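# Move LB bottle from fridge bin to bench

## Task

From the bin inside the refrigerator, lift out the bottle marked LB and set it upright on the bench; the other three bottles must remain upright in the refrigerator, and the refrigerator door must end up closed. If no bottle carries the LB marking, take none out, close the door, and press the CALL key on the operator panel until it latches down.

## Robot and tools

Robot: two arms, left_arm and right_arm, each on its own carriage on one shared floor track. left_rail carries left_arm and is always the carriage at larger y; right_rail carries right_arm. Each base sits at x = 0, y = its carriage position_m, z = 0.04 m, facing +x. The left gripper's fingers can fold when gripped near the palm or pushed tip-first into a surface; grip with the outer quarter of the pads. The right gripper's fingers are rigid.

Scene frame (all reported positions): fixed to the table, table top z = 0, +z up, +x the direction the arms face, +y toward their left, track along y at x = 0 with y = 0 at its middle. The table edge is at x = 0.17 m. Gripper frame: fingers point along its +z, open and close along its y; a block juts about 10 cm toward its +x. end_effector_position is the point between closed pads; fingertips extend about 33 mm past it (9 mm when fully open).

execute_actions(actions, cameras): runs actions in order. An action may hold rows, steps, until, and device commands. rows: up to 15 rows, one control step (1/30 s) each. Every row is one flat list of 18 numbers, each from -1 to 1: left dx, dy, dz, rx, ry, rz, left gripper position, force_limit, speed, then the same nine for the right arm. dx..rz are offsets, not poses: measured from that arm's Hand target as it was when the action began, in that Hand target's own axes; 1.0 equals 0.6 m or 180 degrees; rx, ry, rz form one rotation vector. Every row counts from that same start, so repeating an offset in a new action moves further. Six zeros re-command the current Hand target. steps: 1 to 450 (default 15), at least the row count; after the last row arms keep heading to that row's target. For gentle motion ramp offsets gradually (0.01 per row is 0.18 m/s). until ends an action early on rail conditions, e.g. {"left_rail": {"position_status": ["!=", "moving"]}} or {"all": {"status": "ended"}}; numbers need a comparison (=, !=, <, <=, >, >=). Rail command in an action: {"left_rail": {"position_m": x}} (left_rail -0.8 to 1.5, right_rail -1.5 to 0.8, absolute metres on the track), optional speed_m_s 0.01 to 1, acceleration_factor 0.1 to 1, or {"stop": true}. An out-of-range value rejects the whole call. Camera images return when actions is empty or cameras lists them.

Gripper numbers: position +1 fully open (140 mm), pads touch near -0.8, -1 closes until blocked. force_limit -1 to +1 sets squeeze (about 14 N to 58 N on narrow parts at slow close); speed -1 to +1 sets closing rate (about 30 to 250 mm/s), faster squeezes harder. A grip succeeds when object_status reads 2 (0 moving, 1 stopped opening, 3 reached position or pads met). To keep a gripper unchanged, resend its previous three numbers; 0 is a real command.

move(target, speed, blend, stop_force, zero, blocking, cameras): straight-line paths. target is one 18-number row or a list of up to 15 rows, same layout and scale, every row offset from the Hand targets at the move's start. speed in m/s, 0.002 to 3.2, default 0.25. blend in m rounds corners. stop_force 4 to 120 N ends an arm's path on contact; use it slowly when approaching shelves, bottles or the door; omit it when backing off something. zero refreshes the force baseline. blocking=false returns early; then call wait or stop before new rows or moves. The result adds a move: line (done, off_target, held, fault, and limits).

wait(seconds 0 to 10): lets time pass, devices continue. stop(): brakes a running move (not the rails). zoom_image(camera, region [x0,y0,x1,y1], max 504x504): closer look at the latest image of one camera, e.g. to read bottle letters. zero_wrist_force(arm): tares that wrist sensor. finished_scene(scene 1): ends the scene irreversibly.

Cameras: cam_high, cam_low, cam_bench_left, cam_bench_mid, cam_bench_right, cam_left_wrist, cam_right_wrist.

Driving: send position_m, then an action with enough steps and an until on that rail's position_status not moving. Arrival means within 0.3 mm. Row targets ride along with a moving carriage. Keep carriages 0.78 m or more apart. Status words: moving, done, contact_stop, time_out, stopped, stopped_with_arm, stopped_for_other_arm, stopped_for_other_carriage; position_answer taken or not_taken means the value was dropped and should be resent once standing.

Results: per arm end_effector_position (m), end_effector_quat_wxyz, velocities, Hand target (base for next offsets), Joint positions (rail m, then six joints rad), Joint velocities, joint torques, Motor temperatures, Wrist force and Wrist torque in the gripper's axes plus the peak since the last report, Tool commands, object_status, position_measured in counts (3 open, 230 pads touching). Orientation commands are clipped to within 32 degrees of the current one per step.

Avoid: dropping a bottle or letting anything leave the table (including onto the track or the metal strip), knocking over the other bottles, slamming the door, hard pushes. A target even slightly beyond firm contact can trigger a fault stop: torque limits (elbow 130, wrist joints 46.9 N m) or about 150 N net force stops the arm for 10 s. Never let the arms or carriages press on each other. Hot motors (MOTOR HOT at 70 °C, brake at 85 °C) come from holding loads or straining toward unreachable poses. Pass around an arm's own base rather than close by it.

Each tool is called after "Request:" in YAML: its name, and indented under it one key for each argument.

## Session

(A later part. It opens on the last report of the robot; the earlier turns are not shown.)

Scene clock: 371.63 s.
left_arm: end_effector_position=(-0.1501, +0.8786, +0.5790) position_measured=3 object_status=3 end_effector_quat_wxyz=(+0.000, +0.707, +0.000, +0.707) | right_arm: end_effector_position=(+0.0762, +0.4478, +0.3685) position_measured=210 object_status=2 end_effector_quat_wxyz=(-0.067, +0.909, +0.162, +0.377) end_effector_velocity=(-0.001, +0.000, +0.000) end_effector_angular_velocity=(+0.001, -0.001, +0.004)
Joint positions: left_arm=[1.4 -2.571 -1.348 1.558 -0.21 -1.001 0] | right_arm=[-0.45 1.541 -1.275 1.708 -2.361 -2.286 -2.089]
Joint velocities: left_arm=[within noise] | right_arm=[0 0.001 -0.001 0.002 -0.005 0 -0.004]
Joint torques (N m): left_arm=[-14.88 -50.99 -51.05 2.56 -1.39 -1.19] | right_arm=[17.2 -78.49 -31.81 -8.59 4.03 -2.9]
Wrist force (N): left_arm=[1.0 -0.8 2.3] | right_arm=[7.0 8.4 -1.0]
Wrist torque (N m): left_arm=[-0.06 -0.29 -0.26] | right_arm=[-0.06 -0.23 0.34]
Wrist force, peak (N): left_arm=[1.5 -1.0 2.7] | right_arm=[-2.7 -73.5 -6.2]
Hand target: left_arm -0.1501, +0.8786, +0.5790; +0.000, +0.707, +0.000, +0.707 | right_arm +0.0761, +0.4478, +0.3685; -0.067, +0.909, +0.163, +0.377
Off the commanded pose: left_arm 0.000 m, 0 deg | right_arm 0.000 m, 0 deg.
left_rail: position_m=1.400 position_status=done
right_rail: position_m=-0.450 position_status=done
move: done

Request:
move:
  target:
    - [0, 0, 0, 0, 0, 0, 1, 1, 1, -0.0717, 0.0253, -0.0717, 0.0314, 0, -0.0314, -0.98, 0.0, -1]
    - [0, 0, 0, 0, 0, 0, 1, 1, 1, -0.1401, 0.0643, -0.1401, 0.0629, 0, -0.0629, -0.98, 0.0, -1]
    - [0, 0, 0, 0, 0, 0, 1, 1, 1, -0.2116, 0.1237, -0.2116, 0.0982, 0, -0.0982, -0.98, 0.0, -1]
  speed: 0.1
  blend: [0.004, 0.004, 0.0]
  cameras: ["cam_left_wrist"]

Scene clock: 388.90 s.
left_arm: end_effector_position=(-0.1501, +0.8786, +0.5790) position_measured=3 object_status=3 end_effector_quat_wxyz=(+0.000, +0.707, +0.000, +0.707) | right_arm: end_effector_position=(-0.0665, +0.3161, +0.3685) position_measured=210 object_status=2 end_effector_quat_wxyz=(-0.147, +0.853, +0.355, +0.353)
Joint positions: left_arm=[1.4 -2.571 -1.348 1.558 -0.21 -1.001 0] | right_arm=[-0.45 1.673 -1.536 2.064 -2.664 -2.149 -2.43]
Joint torques (N m): left_arm=[-15.34 -49.16 -49.71 2.9 -1.38 -1.29] | right_arm=[27.97 -56.57 -37.35 -10.91 8.93 -3.24]
Wrist force (N): left_arm=[1.3 -1.1 2.3] | right_arm=[6.2 24.8 3.0]
Wrist torque (N m): left_arm=[-0.14 -0.35 -0.26] | right_arm=[-0.27 -0.20 0.40]
Wrist force, peak (N): left_arm=[1.2 -1.2 2.5] | right_arm=[6.2 24.8 3.0]
Hand target: left_arm -0.1501, +0.8786, +0.5790; +0.000, +0.707, +0.000, +0.707 | right_arm -0.0667, +0.3160, +0.3685; -0.147, +0.853, +0.356, +0.353
Off the commanded pose: left_arm 0.000 m, 0 deg | right_arm 0.000 m, 0 deg.
left_rail: position_m=1.400 position_status=done
right_rail: position_m=-0.450 position_status=done
move: done
Images, in order (width x height): cam_left_wrist 896x504.

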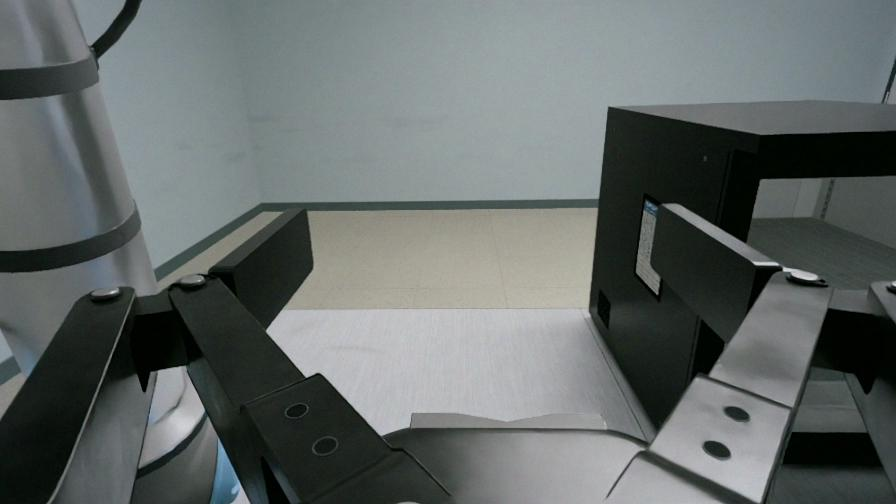

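Request:
move:
  target:
    - [0, 0, 0, 0, 0, 0, 1, 1, 1, -0.0887, 0.0353, -0.0887, 0.0393, 0, -0.0393, -0.98, 0.0, -1]
    - [0, 0, 0, 0, 0, 0, 1, 1, 1, -0.1721, 0.0901, -0.1721, 0.0786, 0, -0.0786, -0.98, 0.0, -1]
    - [0, 0, 0, 0, 0, 0, 1, 1, 1, -0.2475, 0.1646, -0.2475, 0.1179, 0, -0.1179, -0.98, 0.0, -1]
    - [0, 0, 0, 0, 0, 0, 1, 1, 1, -0.3126, 0.2565, -0.3126, 0.1571, 0, -0.1571, -0.98, 0.0, -1]
  speed: 0.12
  blend: [0.005, 0.005, 0.005, 0.0]
  cameras: ["cam_left_wrist", "cam_bench_mid", "cam_bench_left"]

Scene clock: 402.20 s.
left_arm: end_effector_position=(-0.1501, +0.8786, +0.5790) position_measured=3 object_status=3 end_effector_quat_wxyz=(+0.000, +0.707, +0.000, +0.707) | right_arm: end_effector_position=(-0.1441, +0.0193, +0.3685) position_measured=210 object_status=2 end_effector_quat_wxyz=(-0.259, +0.680, +0.626, +0.282)
Joint positions: left_arm=[1.4 -2.571 -1.348 1.558 -0.21 -1.001 0] | right_arm=[-0.45 1.526 -2.316 2.575 -2.614 -1.598 -3.114]
Joint torques (N m): left_arm=[-15.56 -56.09 -50.26 2.9 -1.11 -1.2] | right_arm=[8.1 -5.51 -34.53 -3.36 12.29 -3.2]
Wrist force (N): left_arm=[1.2 -0.9 1.9] | right_arm=[4.1 29.6 5.5]
Wrist torque (N m): left_arm=[-0.08 -0.32 -0.26] | right_arm=[-0.48 -0.18 0.34]
Wrist force, peak (N): left_arm=[1.4 -1.3 2.4] | right_arm=[6.3 -46.2 -9.6]
Hand target: left_arm -0.1501, +0.8786, +0.5790; +0.000, +0.707, +0.000, +0.707 | right_arm -0.1441, +0.0193, +0.3686; -0.259, +0.680, +0.626, +0.282
Off the commanded pose: left_arm 0.000 m, 0 deg | right_arm 0.000 m, 0 deg.
left_rail: position_m=1.400 position_status=done
right_rail: position_m=-0.450 position_status=done
move: done
Images, in order (width x height): cam_bench_left 896x504, cam_bench_mid 896x504, cam_left_wrist 896x504.

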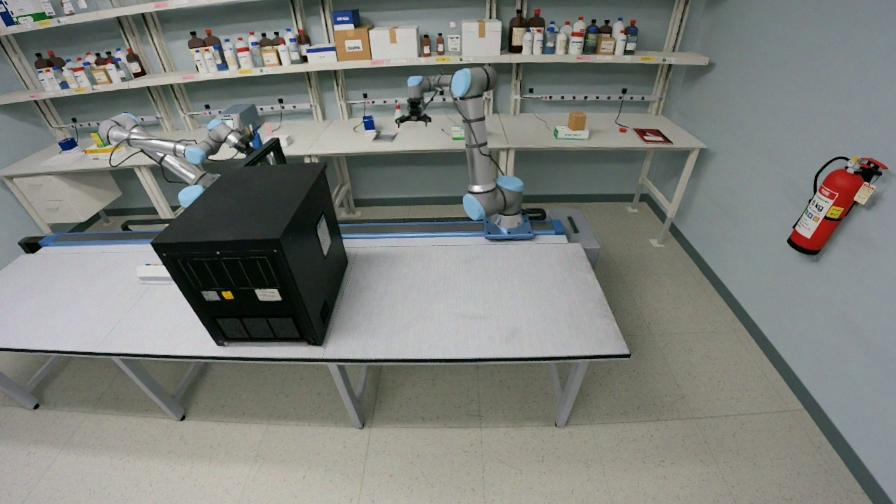

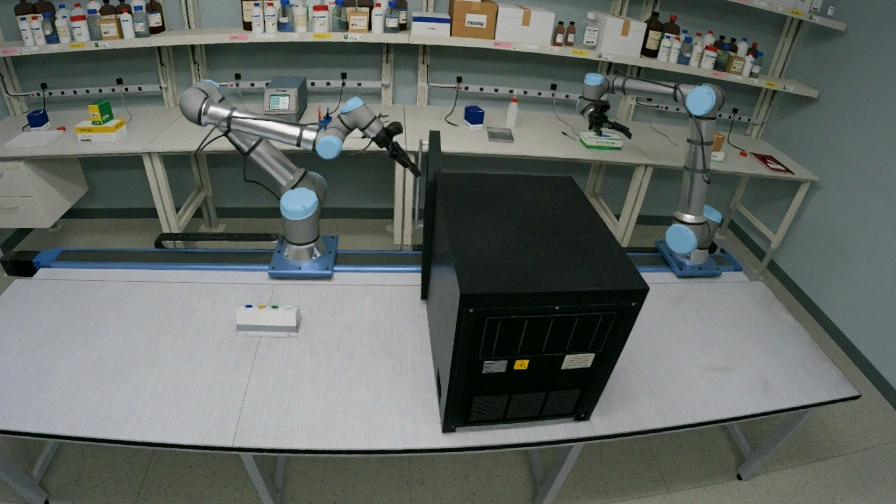

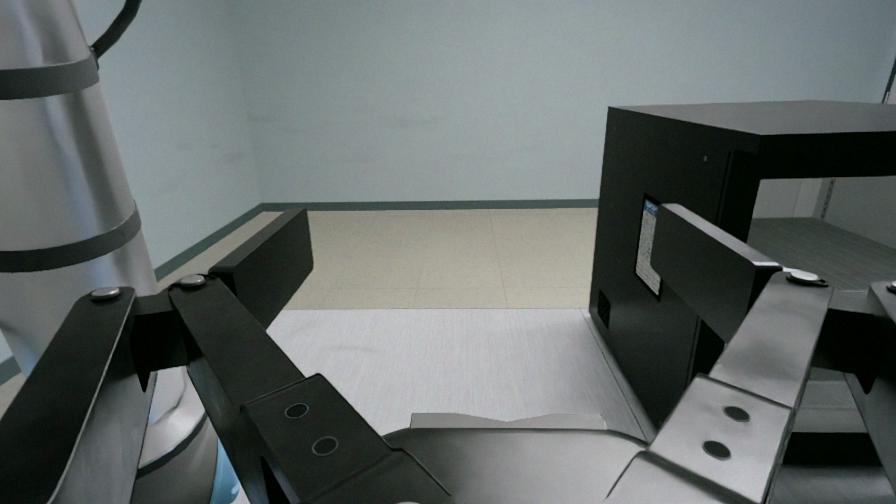

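Request:
execute_actions:
  actions:
    - {"left_rail": {"position_m": 0.83, "acceleration_factor": 0.5}, "steps": 150, "until": {"left_rail": {"position_status": ["!=", "moving"]}}}
  cameras: ["cam_left_wrist"]

Request:
zoom_image:
  camera: "cam_left_wrist"
  region: [380, 270, 580, 430]

Scene clock: 413.10 s.
left_arm: end_effector_position=(-0.1501, +0.3086, +0.5790) position_measured=3 object_status=3 end_effector_quat_wxyz=(+0.000, +0.707, +0.000, +0.707) | right_arm: end_effector_position=(-0.1441, +0.0193, +0.3686) position_measured=210 object_status=2 end_effector_quat_wxyz=(-0.259, +0.680, +0.626, +0.282)
Joint positions: left_arm=[0.83 -2.571 -1.348 1.558 -0.21 -1.001 0] | right_arm=[-0.45 1.526 -2.316 2.575 -2.614 -1.598 -3.115]
Joint torques (N m): left_arm=[-7.76 -61.82 -48.94 3.26 -1.55 -1.54] | right_arm=[5.9 -3.57 -51.7 -2.98 13.75 -2.97]
Wrist force (N): left_arm=[1.2 -0.7 2.2] | right_arm=[3.6 30.5 6.8]
Wrist torque (N m): left_arm=[-0.06 -0.32 -0.26] | right_arm=[-0.44 -0.31 0.33]
Wrist force, peak (N): left_arm=[1.2 -2.3 2.3] | right_arm=[3.3 30.9 7.0]
Hand target: left_arm -0.1501, +0.3086, +0.5790; +0.000, +0.707, +0.000, +0.707 | right_arm -0.1441, +0.0193, +0.3686; -0.259, +0.680, +0.626, +0.282
Tool commands: left_gripper/position=+1.0 left_gripper/force_limit=+1.0 left_gripper/speed=+1.0 right_gripper/position=-0.98 right_gripper/force_limit=+0.0 right_gripper/speed=-1.0
Off the commanded pose: left_arm 0.000 m, 0 deg | right_arm 0.000 m, 0 deg.
left_rail: position_m=0.830 position_status=done
right_rail: position_m=-0.450 position_status=done
Images, in order (width x height): cam_left_wrist 896x504.

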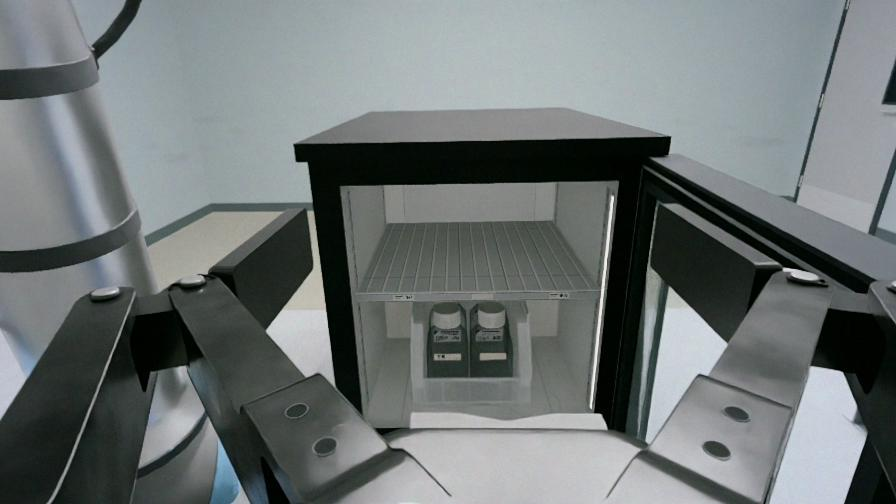

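Scaled by 2.520 from the camera's 896x504 image, which has a finer 1280x720 frame.

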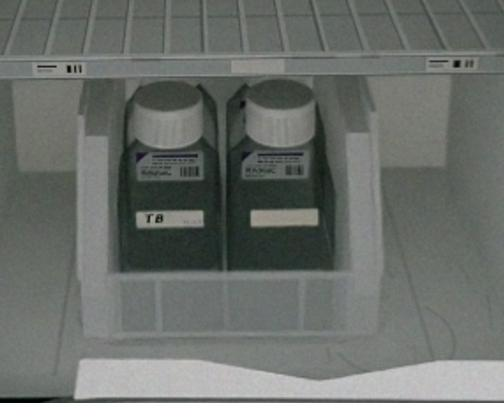

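Request:
move:
  target: [-0.365, 0.0317, 0.2833, 0, 0, 0, 0.0, 0, 0, 0, 0, 0, 0, 0, 0, -0.98, 0.0, -1]
  speed: 0.25
  cameras: ["cam_left_wrist"]

Request:
zoom_image:
  camera: "cam_left_wrist"
  region: [350, 100, 650, 400]

Scene clock: 444.17 s.
left_arm: end_effector_position=(+0.0199, +0.2896, +0.3601) position_measured=129 object_status=3 end_effector_quat_wxyz=(+0.000, +0.707, +0.000, +0.707) | right_arm: end_effector_position=(-0.1441, +0.0193, +0.3686) position_measured=210 object_status=2 end_effector_quat_wxyz=(-0.259, +0.680, +0.626, +0.282)
Joint positions: left_arm=[0.83 -2.387 -1.337 1.967 -0.63 -0.816 0] | right_arm=[-0.45 1.526 -2.316 2.575 -2.614 -1.598 -3.115]
Joint torques (N m): left_arm=[19.06 -42.06 -28.4 0.17 2.11 2.34] | right_arm=[3.45 5.87 -36.39 -2.89 12.89 -3.04]
Wrist force (N): left_arm=[1.4 -0.7 2.3] | right_arm=[3.2 30.5 7.0]
Wrist torque (N m): left_arm=[-0.07 -0.46 -0.23] | right_arm=[-0.43 -0.24 0.34]
Wrist force, peak (N): left_arm=[-0.5 -0.9 4.0] | right_arm=[3.4 30.8 6.9]
Hand target: left_arm +0.0199, +0.2895, +0.3600; +0.000, +0.707, +0.000, +0.707 | right_arm -0.1441, +0.0193, +0.3686; -0.259, +0.680, +0.626, +0.282
Off the commanded pose: left_arm 0.000 m, 0 deg | right_arm 0.000 m, 0 deg.
left_rail: position_m=0.830 position_status=done
right_rail: position_m=-0.450 position_status=done
move: done
Images, in order (width x height): cam_left_wrist 896x504.

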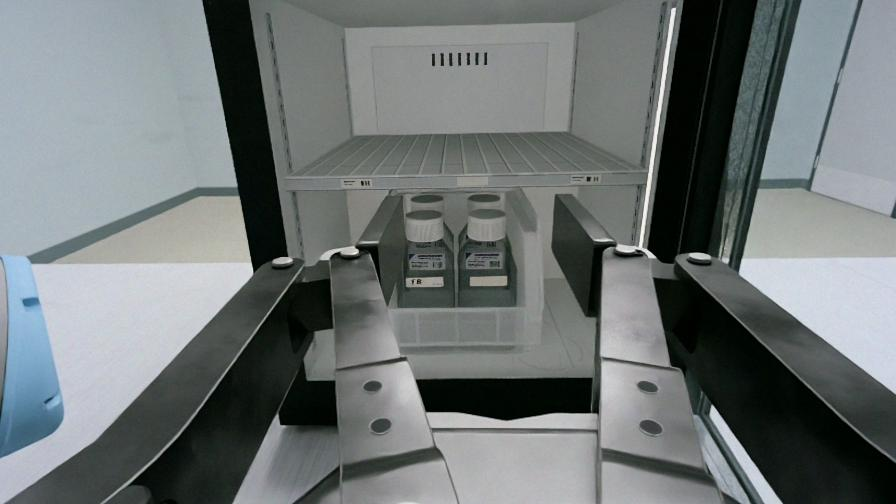

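Scaled by 1.680 from the camera's 896x504 image, which has a finer 1280x720 frame.

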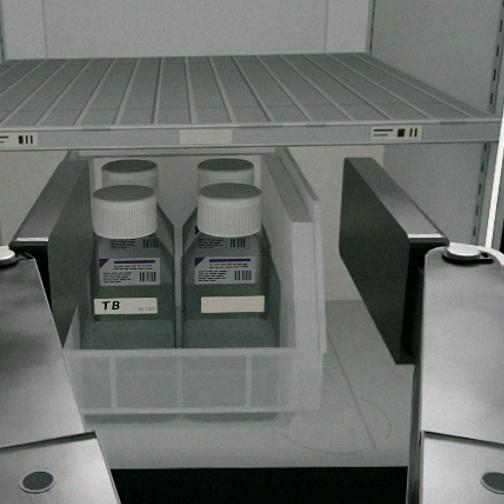

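Request:
move:
  target: [-0.1917, -0.0875, 0.3667, 0, 0, 0, 0.0, 0, 0, 0, 0, 0, 0, 0, 0, -0.98, 0.0, -1]
  speed: 0.2
  cameras: ["cam_left_wrist"]

Request:
zoom_image:
  camera: "cam_left_wrist"
  region: [300, 0, 650, 350]

Scene clock: 520.50 s.
left_arm: end_effector_position=(+0.2399, +0.3421, +0.2450) position_measured=129 object_status=3 end_effector_quat_wxyz=(+0.000, +0.707, +0.000, +0.707) | right_arm: end_effector_position=(-0.1441, +0.0193, +0.3686) position_measured=210 object_status=2 end_effector_quat_wxyz=(-0.259, +0.680, +0.626, +0.282)
Joint positions: left_arm=[0.83 -2.131 -1.37 2.294 -0.924 -0.561 0] | right_arm=[-0.45 1.526 -2.316 2.575 -2.614 -1.598 -3.115]
Joint torques (N m): left_arm=[18.13 -26.94 -21.99 -0.98 2.51 2.69] | right_arm=[2.53 18.27 -39.02 -2.59 12.01 -2.81]
Wrist force (N): left_arm=[1.8 -1.0 2.6] | right_arm=[3.3 30.4 7.0]
Wrist torque (N m): left_arm=[-0.13 -0.54 -0.23] | right_arm=[-0.45 -0.24 0.34]
Wrist force, peak (N): left_arm=[0.4 -1.6 4.2] | right_arm=[3.6 30.7 7.0]
Hand target: left_arm +0.2400, +0.3421, +0.2450; +0.000, +0.707, +0.000, +0.707 | right_arm -0.1441, +0.0193, +0.3686; -0.259, +0.680, +0.626, +0.282
Off the commanded pose: left_arm 0.000 m, 0 deg | right_arm 0.000 m, 0 deg.
left_rail: position_m=0.830 position_status=done
right_rail: position_m=-0.450 position_status=done
move: done
Images, in order (width x height): cam_left_wrist 896x504.

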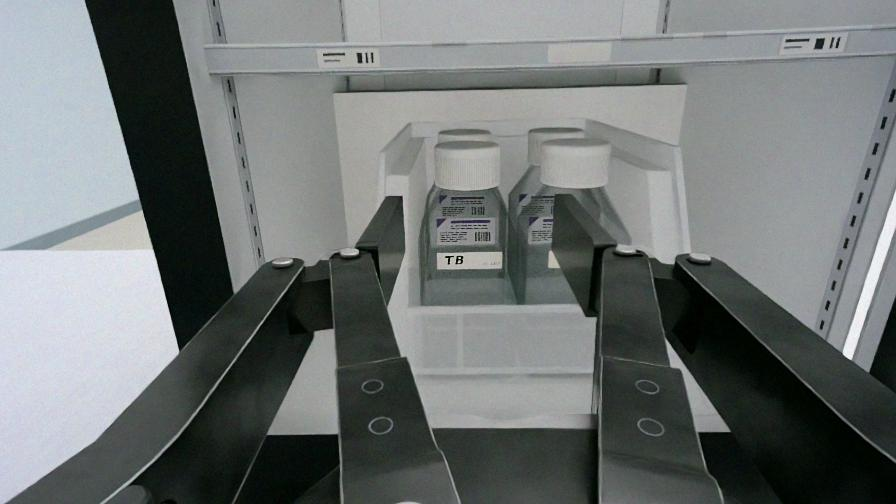

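Scaled by 1.440 from the camera's 896x504 image, which has a finer 1280x720 frame.

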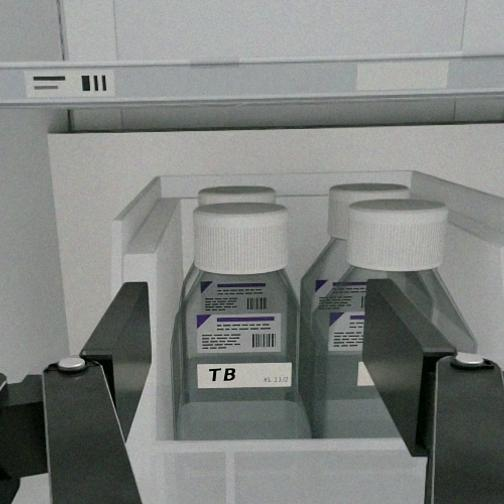

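Request:
move:
  target: [-0.0083, -0.0032, 0.2083, 0, 0, 0, 0.0, 0, 0, 0, 0, 0, 0, 0, 0, -0.98, 0.0, -1]
  speed: 0.12
  stop_force: 10
  cameras: ["cam_left_wrist"]

Request:
zoom_image:
  camera: "cam_left_wrist"
  region: [330, 30, 630, 330]

Scene clock: 566.83 s.
left_arm: end_effector_position=(+0.3649, +0.3439, +0.2400) position_measured=129 object_status=3 end_effector_quat_wxyz=(+0.000, +0.707, +0.000, +0.707) | right_arm: end_effector_position=(-0.1441, +0.0193, +0.3686) position_measured=210 object_status=2 end_effector_quat_wxyz=(-0.259, +0.680, +0.626, +0.282)
Joint positions: left_arm=[0.83 -1.887 -1.377 2.318 -0.941 -0.316 0] | right_arm=[-0.45 1.526 -2.316 2.575 -2.614 -1.598 -3.115]
Joint torques (N m): left_arm=[16.48 -29.68 -37.43 -1.51 1.89 1.66] | right_arm=[5.33 22.23 -37.16 -2.95 11.11 -2.26]
Wrist force (N): left_arm=[1.4 -0.6 2.1] | right_arm=[3.4 30.4 6.9]
Wrist torque (N m): left_arm=[-0.02 -0.44 -0.22] | right_arm=[-0.45 -0.27 0.34]
Wrist force, peak (N): left_arm=[1.5 -1.1 3.3] | right_arm=[3.7 30.8 6.9]
Hand target: left_arm +0.3649, +0.3439, +0.2400; +0.000, +0.707, +0.000, +0.707 | right_arm -0.1441, +0.0193, +0.3686; -0.259, +0.680, +0.626, +0.282
Off the commanded pose: left_arm 0.000 m, 0 deg | right_arm 0.000 m, 0 deg.
left_rail: position_m=0.830 position_status=done
right_rail: position_m=-0.450 position_status=done
move: done
Images, in order (width x height): cam_left_wrist 896x504.

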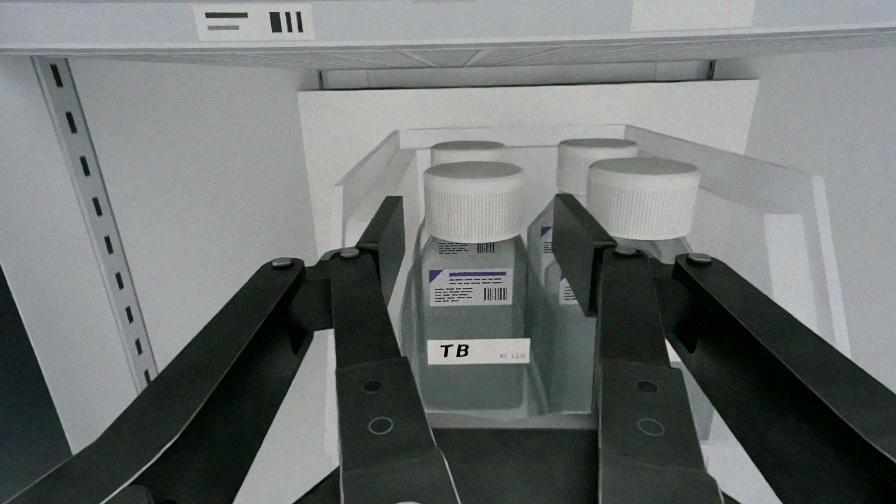

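Scaled by 1.680 from the camera's 896x504 image, which has a finer 1280x720 frame.

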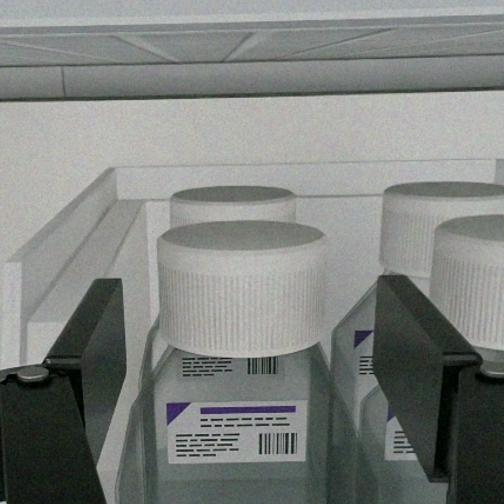

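Request:
move:
  target: [0, -0.0018, 0.0468, 0, 0, 0, 0.0, 0, 0, 0, 0, 0, 0, 0, 0, -0.98, 0.0, -1]
  speed: 0.08
  stop_force: 8
  cameras: ["cam_left_wrist"]

Request:
zoom_image:
  camera: "cam_left_wrist"
  region: [330, 80, 630, 380]

Scene clock: 581.97 s.
left_arm: end_effector_position=(+0.3930, +0.3451, +0.2400) position_measured=129 object_status=3 end_effector_quat_wxyz=(+0.000, +0.707, +0.000, +0.707) | right_arm: end_effector_position=(-0.1441, +0.0193, +0.3686) position_measured=210 object_status=2 end_effector_quat_wxyz=(-0.259, +0.680, +0.626, +0.282)
Joint positions: left_arm=[0.83 -1.828 -1.375 2.316 -0.941 -0.257 0] | right_arm=[-0.45 1.526 -2.316 2.575 -2.614 -1.598 -3.115]
Joint torques (N m): left_arm=[15.41 -29.92 -36.46 3.5 2.49 -3.29] | right_arm=[4.29 20.4 -38.16 -3.63 10.7 -1.82]
Wrist force (N): left_arm=[1.3 -1.1 2.3] | right_arm=[3.4 30.3 6.7]
Wrist torque (N m): left_arm=[-0.16 -0.43 -0.22] | right_arm=[-0.49 -0.29 0.35]
Wrist force, peak (N): left_arm=[1.5 -1.2 2.9] | right_arm=[3.7 30.7 6.9]
Hand target: left_arm +0.3930, +0.3451, +0.2400; +0.000, +0.707, +0.000, +0.707 | right_arm -0.1441, +0.0193, +0.3686; -0.259, +0.680, +0.626, +0.282
Off the commanded pose: left_arm 0.000 m, 0 deg | right_arm 0.000 m, 0 deg.
left_rail: position_m=0.830 position_status=done
right_rail: position_m=-0.450 position_status=done
move: done
Images, in order (width x height): cam_left_wrist 896x504.

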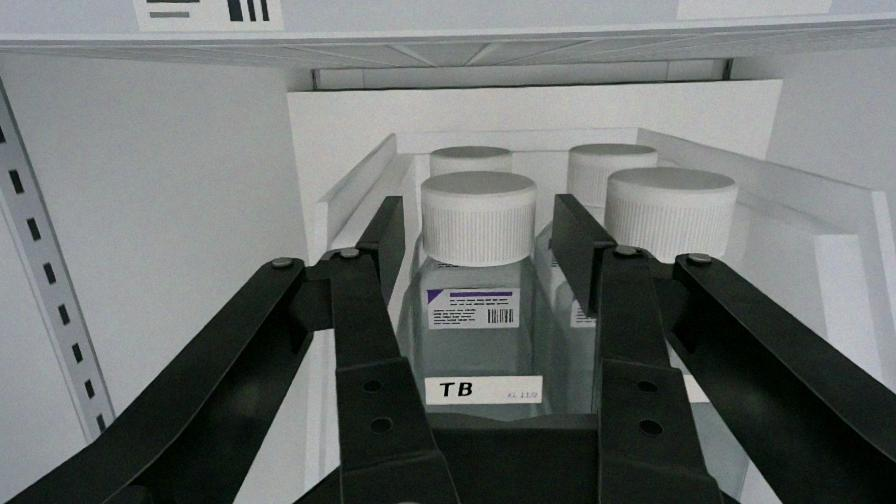

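Scaled by 1.680 from the camera's 896x504 image, which has a finer 1280x720 frame.

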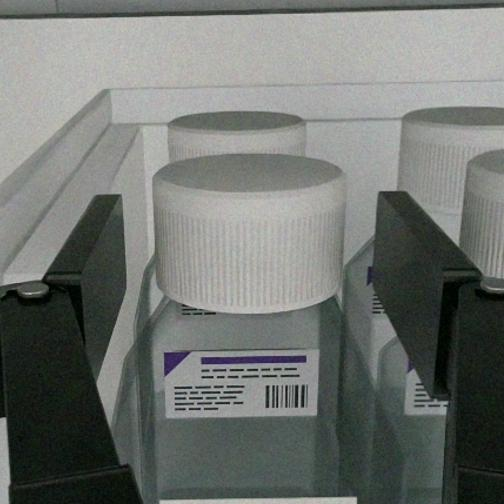

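Request:
move:
  target: [0, 0, 0.0058, 0, 0, 0, 0.0, 0, 0, 0, 0, 0, 0, 0, 0, -0.98, 0.0, -1]
  speed: 0.05
  stop_force: 8

Request:
zero_wrist_force:
  arm: "left_arm"

Request:
execute_actions:
  actions:
    - {"rows": [[0, 0, 0, 0, 0, 0, -1, -0.02, -1, 0, 0, 0, 0, 0, 0, -0.98, 0.0, -1]], "steps": 60}
  cameras: ["cam_left_wrist"]

Scene clock: 593.77 s.
left_arm: end_effector_position=(+0.3965, +0.3450, +0.2400) position_measured=129 object_status=3 end_effector_quat_wxyz=(+0.000, +0.707, +0.000, +0.707) | right_arm: end_effector_position=(-0.1441, +0.0193, +0.3686) position_measured=210 object_status=2 end_effector_quat_wxyz=(-0.259, +0.680, +0.626, +0.282)
Joint positions: left_arm=[0.83 -1.821 -1.375 2.315 -0.94 -0.25 0] | right_arm=[-0.45 1.526 -2.316 2.575 -2.614 -1.598 -3.115]
Joint torques (N m): left_arm=[18.7 -31.1 -36.16 3.43 2.47 -3.55] | right_arm=[3.87 21.16 -37.35 -3.04 10.18 -1.76]
Wrist force (N): left_arm=[1.6 -0.7 2.3] | right_arm=[3.2 30.2 6.5]
Wrist torque (N m): left_arm=[-0.08 -0.49 -0.22] | right_arm=[-0.51 -0.24 0.34]
Wrist force, peak (N): left_arm=[1.5 -1.0 2.8] | right_arm=[3.4 30.7 6.9]
Hand target: left_arm +0.3965, +0.3450, +0.2400; +0.000, +0.707, +0.000, +0.707 | right_arm -0.1441, +0.0193, +0.3686; -0.259, +0.680, +0.626, +0.282
Off the commanded pose: left_arm 0.000 m, 0 deg | right_arm 0.000 m, 0 deg.
left_rail: position_m=0.830 position_status=done
right_rail: position_m=-0.450 position_status=done
move: done

Wrist force sensor zeroed.

Scene clock: 595.97 s.
left_arm: end_effector_position=(+0.3965, +0.3450, +0.2400) position_measured=159 object_status=2 end_effector_quat_wxyz=(+0.000, +0.707, +0.000, +0.707) | right_arm: end_effector_position=(-0.1441, +0.0193, +0.3686) position_measured=210 object_status=2 end_effector_quat_wxyz=(-0.259, +0.680, +0.626, +0.282)
Joint positions: left_arm=[0.83 -1.821 -1.375 2.315 -0.94 -0.25 0] | right_arm=[-0.45 1.526 -2.316 2.575 -2.614 -1.598 -3.115]
Joint torques (N m): left_arm=[17.1 -28.92 -35.51 2.11 2.47 -2.96] | right_arm=[3.69 21.85 -37.1 -3.09 10.47 -2]
Wrist force (N, zeroed by zero_wrist_force on left_arm): left_arm=[1.0 -1.3 -0.3] | right_arm=[3.2 30.6 6.8]
Wrist torque (N m, zeroed by zero_wrist_force on left_arm): left_arm=[-0.01 0.02 0.02] | right_arm=[-0.46 -0.23 0.34]
Wrist force, peak (N, zeroed by zero_wrist_force on left_arm): left_arm=[1.2 -1.7 -0.7] | right_arm=[3.3 30.8 7.1]
Hand target: left_arm +0.3965, +0.3450, +0.2400; +0.000, +0.707, +0.000, +0.707 | right_arm -0.1441, +0.0193, +0.3686; -0.259, +0.680, +0.626, +0.282
Off the commanded pose: left_arm 0.000 m, 0 deg | right_arm 0.000 m, 0 deg.
left_rail: position_m=0.830 position_status=done
right_rail: position_m=-0.450 position_status=done
Images, in order (width x height): cam_left_wrist 896x504.

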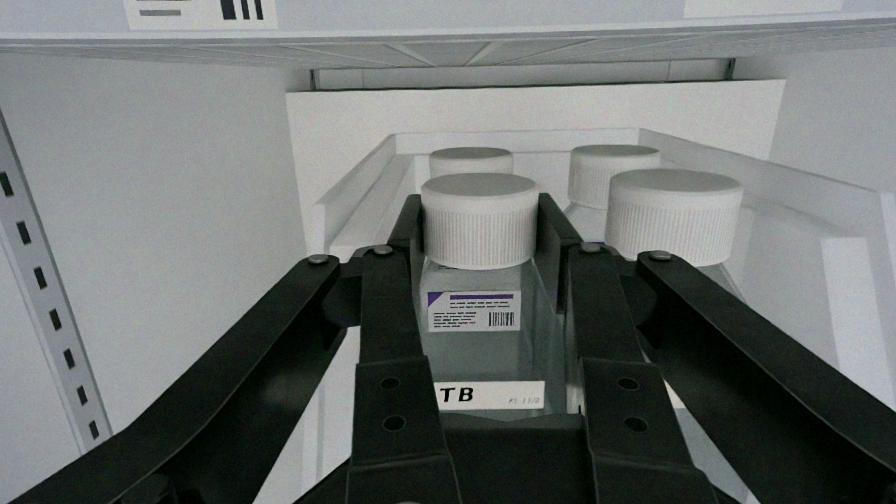

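Request:
move:
  target: [0.0767, 0, 0, 0, 0, 0, -1, -0.02, -1, 0, 0, 0, 0, 0, 0, -0.98, 0.0, -1]
  speed: 0.05
  stop_force: 14
  cameras: ["cam_left_wrist"]

Scene clock: 610.97 s.
left_arm: end_effector_position=(+0.3965, +0.3451, +0.2860) position_measured=159 object_status=2 end_effector_quat_wxyz=(+0.000, +0.707, +0.000, +0.707) | right_arm: end_effector_position=(-0.1441, +0.0193, +0.3686) position_measured=210 object_status=2 end_effector_quat_wxyz=(-0.259, +0.680, +0.626, +0.282)
Joint positions: left_arm=[0.83 -1.821 -1.453 2.287 -0.834 -0.25 0] | right_arm=[-0.45 1.526 -2.316 2.575 -2.614 -1.598 -3.115]
Joint torques (N m): left_arm=[-13.05 -64.26 -42.52 4.04 -1.47 -3.07] | right_arm=[5.19 20.42 -39.76 -3.4 9.74 -1.12]
Wrist force (N, zeroed by zero_wrist_force on left_arm): left_arm=[-3.7 -0.1 -0.3] | right_arm=[3.4 30.2 6.8]
Wrist torque (N m, zeroed by zero_wrist_force on left_arm): left_arm=[-0.01 -0.07 0.31] | right_arm=[-0.50 -0.25 0.34]
Wrist force, peak (N, zeroed by zero_wrist_force on left_arm): left_arm=[-4.9 -0.7 0.2] | right_arm=[3.6 30.8 7.2]
Hand target: left_arm +0.3965, +0.3450, +0.2860; +0.000, +0.707, +0.000, +0.707 | right_arm -0.1441, +0.0193, +0.3686; -0.259, +0.680, +0.626, +0.282
Off the commanded pose: left_arm 0.000 m, 0 deg | right_arm 0.000 m, 0 deg.
left_rail: position_m=0.830 position_status=done
right_rail: position_m=-0.450 position_status=done
move: done
Images, in order (width x height): cam_left_wrist 896x504.

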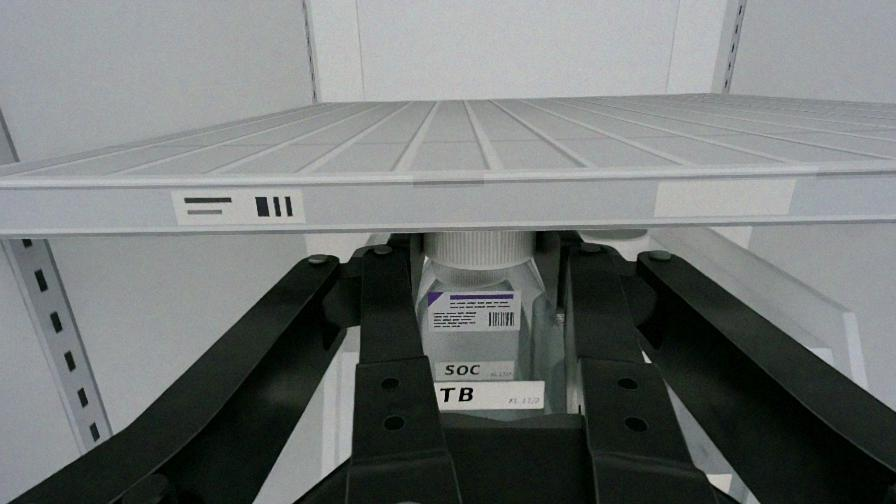

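Request:
move:
  target: [-0.0763, 0, 0, 0, 0, 0, -1, -0.02, -1, 0, 0, 0, 0, 0, 0, -0.98, 0.0, -1]
  speed: 0.05

Request:
execute_actions:
  actions:
    - {"rows": [[0, 0, 0, 0, 0, 0, 0.0, -0.02, -1, 0, 0, 0, 0, 0, 0, -0.98, 0.0, -1]], "steps": 40}

Request:
move:
  target:
    - [0, 0, -0.08, 0, 0, 0, 0.0, -0.02, -1, 0, 0, 0, 0, 0, 0, -0.98, 0.0, -1]
    - [0, 0.1308, -0.08, 0, 0, 0, 0.0, -0.02, -1, 0, 0, 0, 0, 0, 0, -0.98, 0.0, -1]
  speed: 0.12
  blend: 0.005
  cameras: ["cam_left_wrist"]

Request:
zoom_image:
  camera: "cam_left_wrist"
  region: [330, 80, 630, 380]

Scene clock: 617.97 s.
left_arm: end_effector_position=(+0.3965, +0.3450, +0.2403) position_measured=159 object_status=2 end_effector_quat_wxyz=(+0.000, +0.707, +0.000, +0.707) | right_arm: end_effector_position=(-0.1441, +0.0193, +0.3686) position_measured=210 object_status=2 end_effector_quat_wxyz=(-0.259, +0.680, +0.626, +0.282)
Joint positions: left_arm=[0.83 -1.821 -1.375 2.315 -0.94 -0.25 -0.001] | right_arm=[-0.45 1.526 -2.316 2.575 -2.614 -1.598 -3.115]
Joint torques (N m): left_arm=[0.87 -29.31 -22.47 -1.04 1.7 2.41] | right_arm=[4.29 18.53 -38.44 -3.31 10.09 -1.17]
Wrist force (N, zeroed by zero_wrist_force on left_arm): left_arm=[-3.8 -0.3 0.3] | right_arm=[3.3 30.0 6.9]
Wrist torque (N m, zeroed by zero_wrist_force on left_arm): left_arm=[-0.04 -0.03 -0.02] | right_arm=[-0.55 -0.24 0.34]
Wrist force, peak (N, zeroed by zero_wrist_force on left_arm): left_arm=[-4.8 -0.4 0.0] | right_arm=[3.3 30.7 6.8]
Hand target: left_arm +0.3965, +0.3450, +0.2403; +0.000, +0.707, +0.000, +0.707 | right_arm -0.1441, +0.0193, +0.3686; -0.259, +0.680, +0.626, +0.282
Off the commanded pose: left_arm 0.000 m, 0 deg | right_arm 0.000 m, 0 deg.
left_rail: position_m=0.830 position_status=done
right_rail: position_m=-0.450 position_status=done
move: done

Scene clock: 619.50 s.
left_arm: end_effector_position=(+0.3965, +0.3450, +0.2403) position_measured=129 object_status=3 end_effector_quat_wxyz=(+0.000, +0.707, +0.000, +0.707) | right_arm: end_effector_position=(-0.1441, +0.0193, +0.3686) position_measured=210 object_status=2 end_effector_quat_wxyz=(-0.259, +0.680, +0.626, +0.282)
Joint positions: left_arm=[0.83 -1.821 -1.375 2.315 -0.94 -0.25 0] | right_arm=[-0.45 1.526 -2.316 2.575 -2.614 -1.598 -3.115]
Joint torques (N m): left_arm=[20.29 -32.93 -21.79 -1.85 1.92 2.39] | right_arm=[4.64 20.78 -38.58 -3.64 10.05 -1.51]
Wrist force (N, zeroed by zero_wrist_force on left_arm): left_arm=[-0.1 0.1 0.4] | right_arm=[3.5 30.5 6.8]
Wrist torque (N m, zeroed by zero_wrist_force on left_arm): left_arm=[-0.06 0.02 -0.02] | right_arm=[-0.45 -0.29 0.34]
Wrist force, peak (N, zeroed by zero_wrist_force on left_arm): left_arm=[-4.1 0.1 0.1] | right_arm=[3.4 30.7 6.8]
Hand target: left_arm +0.3965, +0.3450, +0.2403; +0.000, +0.707, +0.000, +0.707 | right_arm -0.1441, +0.0193, +0.3686; -0.259, +0.680, +0.626, +0.282
Off the commanded pose: left_arm 0.000 m, 0 deg | right_arm 0.000 m, 0 deg.
left_rail: position_m=0.830 position_status=done
right_rail: position_m=-0.450 position_status=done

Scene clock: 621.13 s.
left_arm: end_effector_position=(+0.3485, +0.2667, +0.2403) position_measured=129 object_status=3 end_effector_quat_wxyz=(+0.000, +0.707, +0.000, +0.707) | right_arm: end_effector_position=(-0.1441, +0.0193, +0.3686) position_measured=210 object_status=2 end_effector_quat_wxyz=(-0.259, +0.680, +0.626, +0.282)
Joint positions: left_arm=[0.83 -1.871 -1.274 2.171 -0.897 -0.3 0] | right_arm=[-0.45 1.526 -2.316 2.575 -2.614 -1.598 -3.115]
Joint torques (N m): left_arm=[19.08 -46.16 -35.78 3.6 2.41 -3.04] | right_arm=[5.73 17.93 -39.09 -3.62 9.87 -1.13]
Wrist force (N, zeroed by zero_wrist_force on left_arm): left_arm=[-0.1 -0.2 -0.4] | right_arm=[3.4 30.4 7.0]
Wrist torque (N m, zeroed by zero_wrist_force on left_arm): left_arm=[-0.02 0.02 0.32] | right_arm=[-0.48 -0.27 0.34]
Wrist force, peak (N, zeroed by zero_wrist_force on left_arm): left_arm=[-0.6 -1.4 -1.2] | right_arm=[3.3 30.7 6.9]
Hand target: left_arm +0.3485, +0.2666, +0.2403; +0.000, +0.707, +0.000, +0.707 | right_arm -0.1441, +0.0193, +0.3686; -0.259, +0.680, +0.626, +0.282
Off the commanded pose: left_arm 0.000 m, 0 deg | right_arm 0.000 m, 0 deg.
left_rail: position_m=0.830 position_status=done
right_rail: position_m=-0.450 position_status=done
move: done
Images, in order (width x height): cam_left_wrist 896x504.

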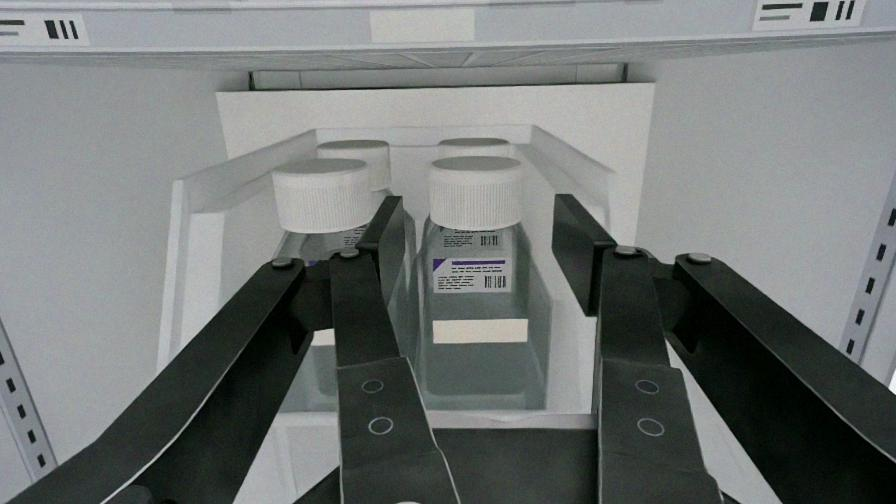

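Scaled by 1.680 from the camera's 896x504 image, which has a finer 1280x720 frame.

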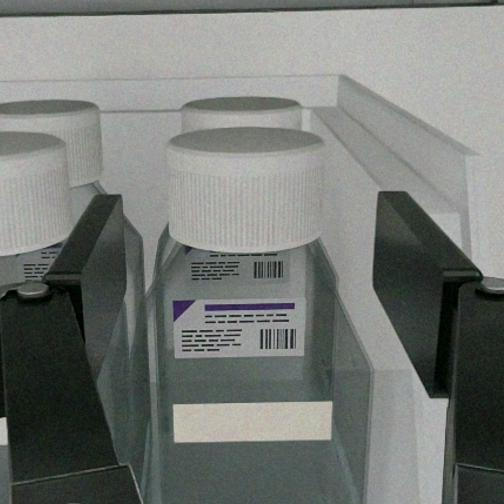

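Request:
move:
  target: [0, 0.001, 0.0815, 0, 0, 0, 0.0, -0.02, -1, 0, 0, 0, 0, 0, 0, -0.98, 0.0, -1]
  speed: 0.08
  stop_force: 8
  cameras: ["cam_left_wrist"]

Request:
execute_actions:
  actions:
    - {"rows": [[0, 0, 0, 0, 0, 0, -1, -0.02, -1, 0, 0, 0, 0, 0, 0, -0.98, 0.0, -1]], "steps": 60}

Request:
move:
  target: [0.0767, 0, 0, 0, 0, 0, -1, -0.02, -1, 0, 0, 0, 0, 0, 0, -0.98, 0.0, -1]
  speed: 0.05
  stop_force: 14
  cameras: ["cam_left_wrist"]

Request:
zoom_image:
  camera: "cam_left_wrist"
  region: [380, 230, 580, 430]

Scene clock: 636.80 s.
left_arm: end_effector_position=(+0.3974, +0.2660, +0.2403) position_measured=129 object_status=3 end_effector_quat_wxyz=(+0.000, +0.707, +0.000, +0.707) | right_arm: end_effector_position=(-0.1441, +0.0193, +0.3686) position_measured=210 object_status=2 end_effector_quat_wxyz=(-0.259, +0.680, +0.626, +0.282)
Joint positions: left_arm=[0.83 -1.783 -1.27 2.164 -0.894 -0.212 -0.001] | right_arm=[-0.45 1.526 -2.316 2.575 -2.614 -1.598 -3.115]
Joint torques (N m): left_arm=[19.16 -41.08 -38.9 3.73 2.44 -3] | right_arm=[3.11 16.81 -38.41 -3.99 10.26 -1.26]
Wrist force (N, zeroed by zero_wrist_force on left_arm): left_arm=[-0.5 -0.3 -0.2] | right_arm=[3.3 30.2 7.2]
Wrist torque (N m, zeroed by zero_wrist_force on left_arm): left_arm=[-0.04 0.11 0.32] | right_arm=[-0.53 -0.26 0.34]
Wrist force, peak (N, zeroed by zero_wrist_force on left_arm): left_arm=[-0.2 0.1 -1.4] | right_arm=[3.2 30.8 6.8]
Hand target: left_arm +0.3974, +0.2660, +0.2403; +0.000, +0.707, +0.000, +0.707 | right_arm -0.1441, +0.0193, +0.3686; -0.259, +0.680, +0.626, +0.282
Off the commanded pose: left_arm 0.000 m, 0 deg | right_arm 0.000 m, 0 deg.
left_rail: position_m=0.830 position_status=done
right_rail: position_m=-0.450 position_status=done
move: done
Images, in order (width x height): cam_left_wrist 896x504.

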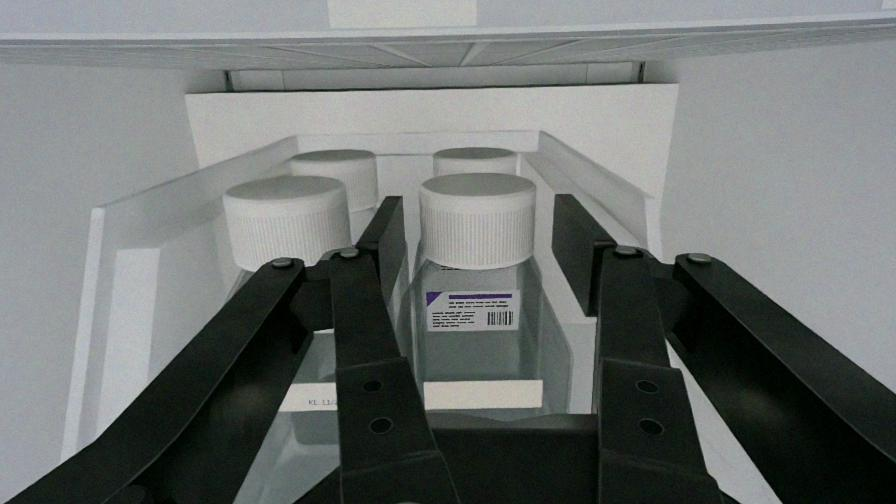

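Scene clock: 639.00 s.
left_arm: end_effector_position=(+0.3974, +0.2660, +0.2403) position_measured=159 object_status=2 end_effector_quat_wxyz=(+0.000, +0.707, +0.000, +0.707) | right_arm: end_effector_position=(-0.1441, +0.0193, +0.3686) position_measured=210 object_status=2 end_effector_quat_wxyz=(-0.259, +0.680, +0.626, +0.282)
Joint positions: left_arm=[0.83 -1.783 -1.27 2.164 -0.894 -0.212 -0.001] | right_arm=[-0.45 1.526 -2.316 2.575 -2.614 -1.598 -3.115]
Joint torques (N m): left_arm=[16.39 -42.32 -37.53 1.73 2.34 -3.1] | right_arm=[2.66 18.95 -38.5 -3.65 9.63 -0.91]
Wrist force (N, zeroed by zero_wrist_force on left_arm): left_arm=[-0.5 -1.3 -0.5] | right_arm=[3.2 30.5 6.9]
Wrist torque (N m, zeroed by zero_wrist_force on left_arm): left_arm=[-0.05 0.07 0.34] | right_arm=[-0.49 -0.22 0.34]
Wrist force, peak (N, zeroed by zero_wrist_force on left_arm): left_arm=[-0.5 -1.4 -1.1] | right_arm=[3.4 30.8 7.0]
Hand target: left_arm +0.3974, +0.2660, +0.2403; +0.000, +0.707, +0.000, +0.707 | right_arm -0.1441, +0.0193, +0.3686; -0.259, +0.680, +0.626, +0.282
Off the commanded pose: left_arm 0.000 m, 0 deg | right_arm 0.000 m, 0 deg.
left_rail: position_m=0.830 position_status=done
right_rail: position_m=-0.450 position_status=done

Scene clock: 640.97 s.
left_arm: end_effector_position=(+0.3974, +0.2660, +0.2863) position_measured=159 object_status=2 end_effector_quat_wxyz=(+0.000, +0.707, +0.000, +0.707) | right_arm: end_effector_position=(-0.1441, +0.0193, +0.3686) position_measured=210 object_status=2 end_effector_quat_wxyz=(-0.259, +0.680, +0.626, +0.282)
Joint positions: left_arm=[0.83 -1.783 -1.337 2.139 -0.801 -0.212 -0.001] | right_arm=[-0.45 1.526 -2.316 2.575 -2.614 -1.598 -3.115]
Joint torques (N m): left_arm=[-4.82 -75.69 -42.86 3.97 -1.58 -3.27] | right_arm=[2.59 20.09 -38.32 -3.52 10.07 -1.9]
Wrist force (N, zeroed by zero_wrist_force on left_arm): left_arm=[-4.1 -0.1 -0.3] | right_arm=[3.8 30.3 6.6]
Wrist torque (N m, zeroed by zero_wrist_force on left_arm): left_arm=[-0.01 -0.01 0.31] | right_arm=[-0.49 -0.31 0.34]
Wrist force, peak (N, zeroed by zero_wrist_force on left_arm): left_arm=[-5.0 -0.5 -0.1] | right_arm=[3.4 30.6 7.0]
Hand target: left_arm +0.3974, +0.2660, +0.2863; +0.000, +0.707, +0.000, +0.707 | right_arm -0.1441, +0.0193, +0.3686; -0.259, +0.680, +0.626, +0.282
Off the commanded pose: left_arm 0.000 m, 0 deg | right_arm 0.000 m, 0 deg.
left_rail: position_m=0.830 position_status=done
right_rail: position_m=-0.450 position_status=done
move: done
Images, in order (width x height): cam_left_wrist 896x504.

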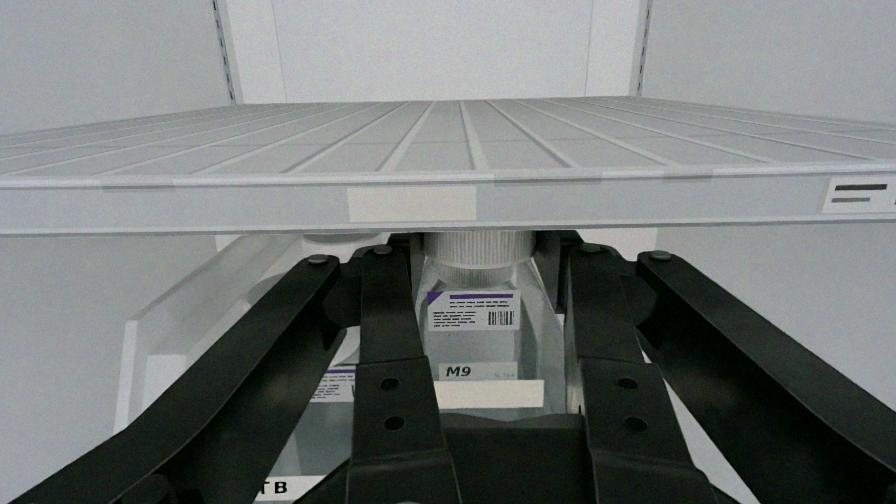

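Scaled by 2.520 from the camera's 896x504 image, which has a finer 1280x720 frame.

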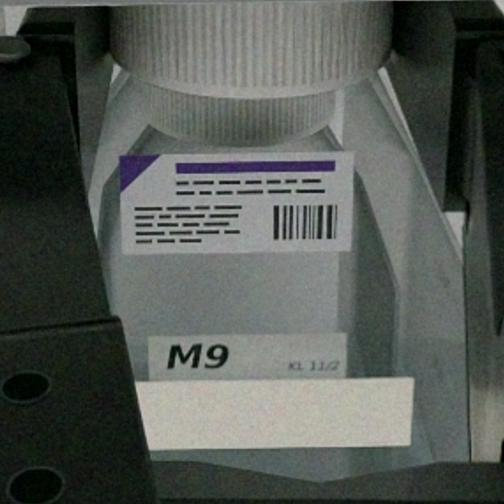

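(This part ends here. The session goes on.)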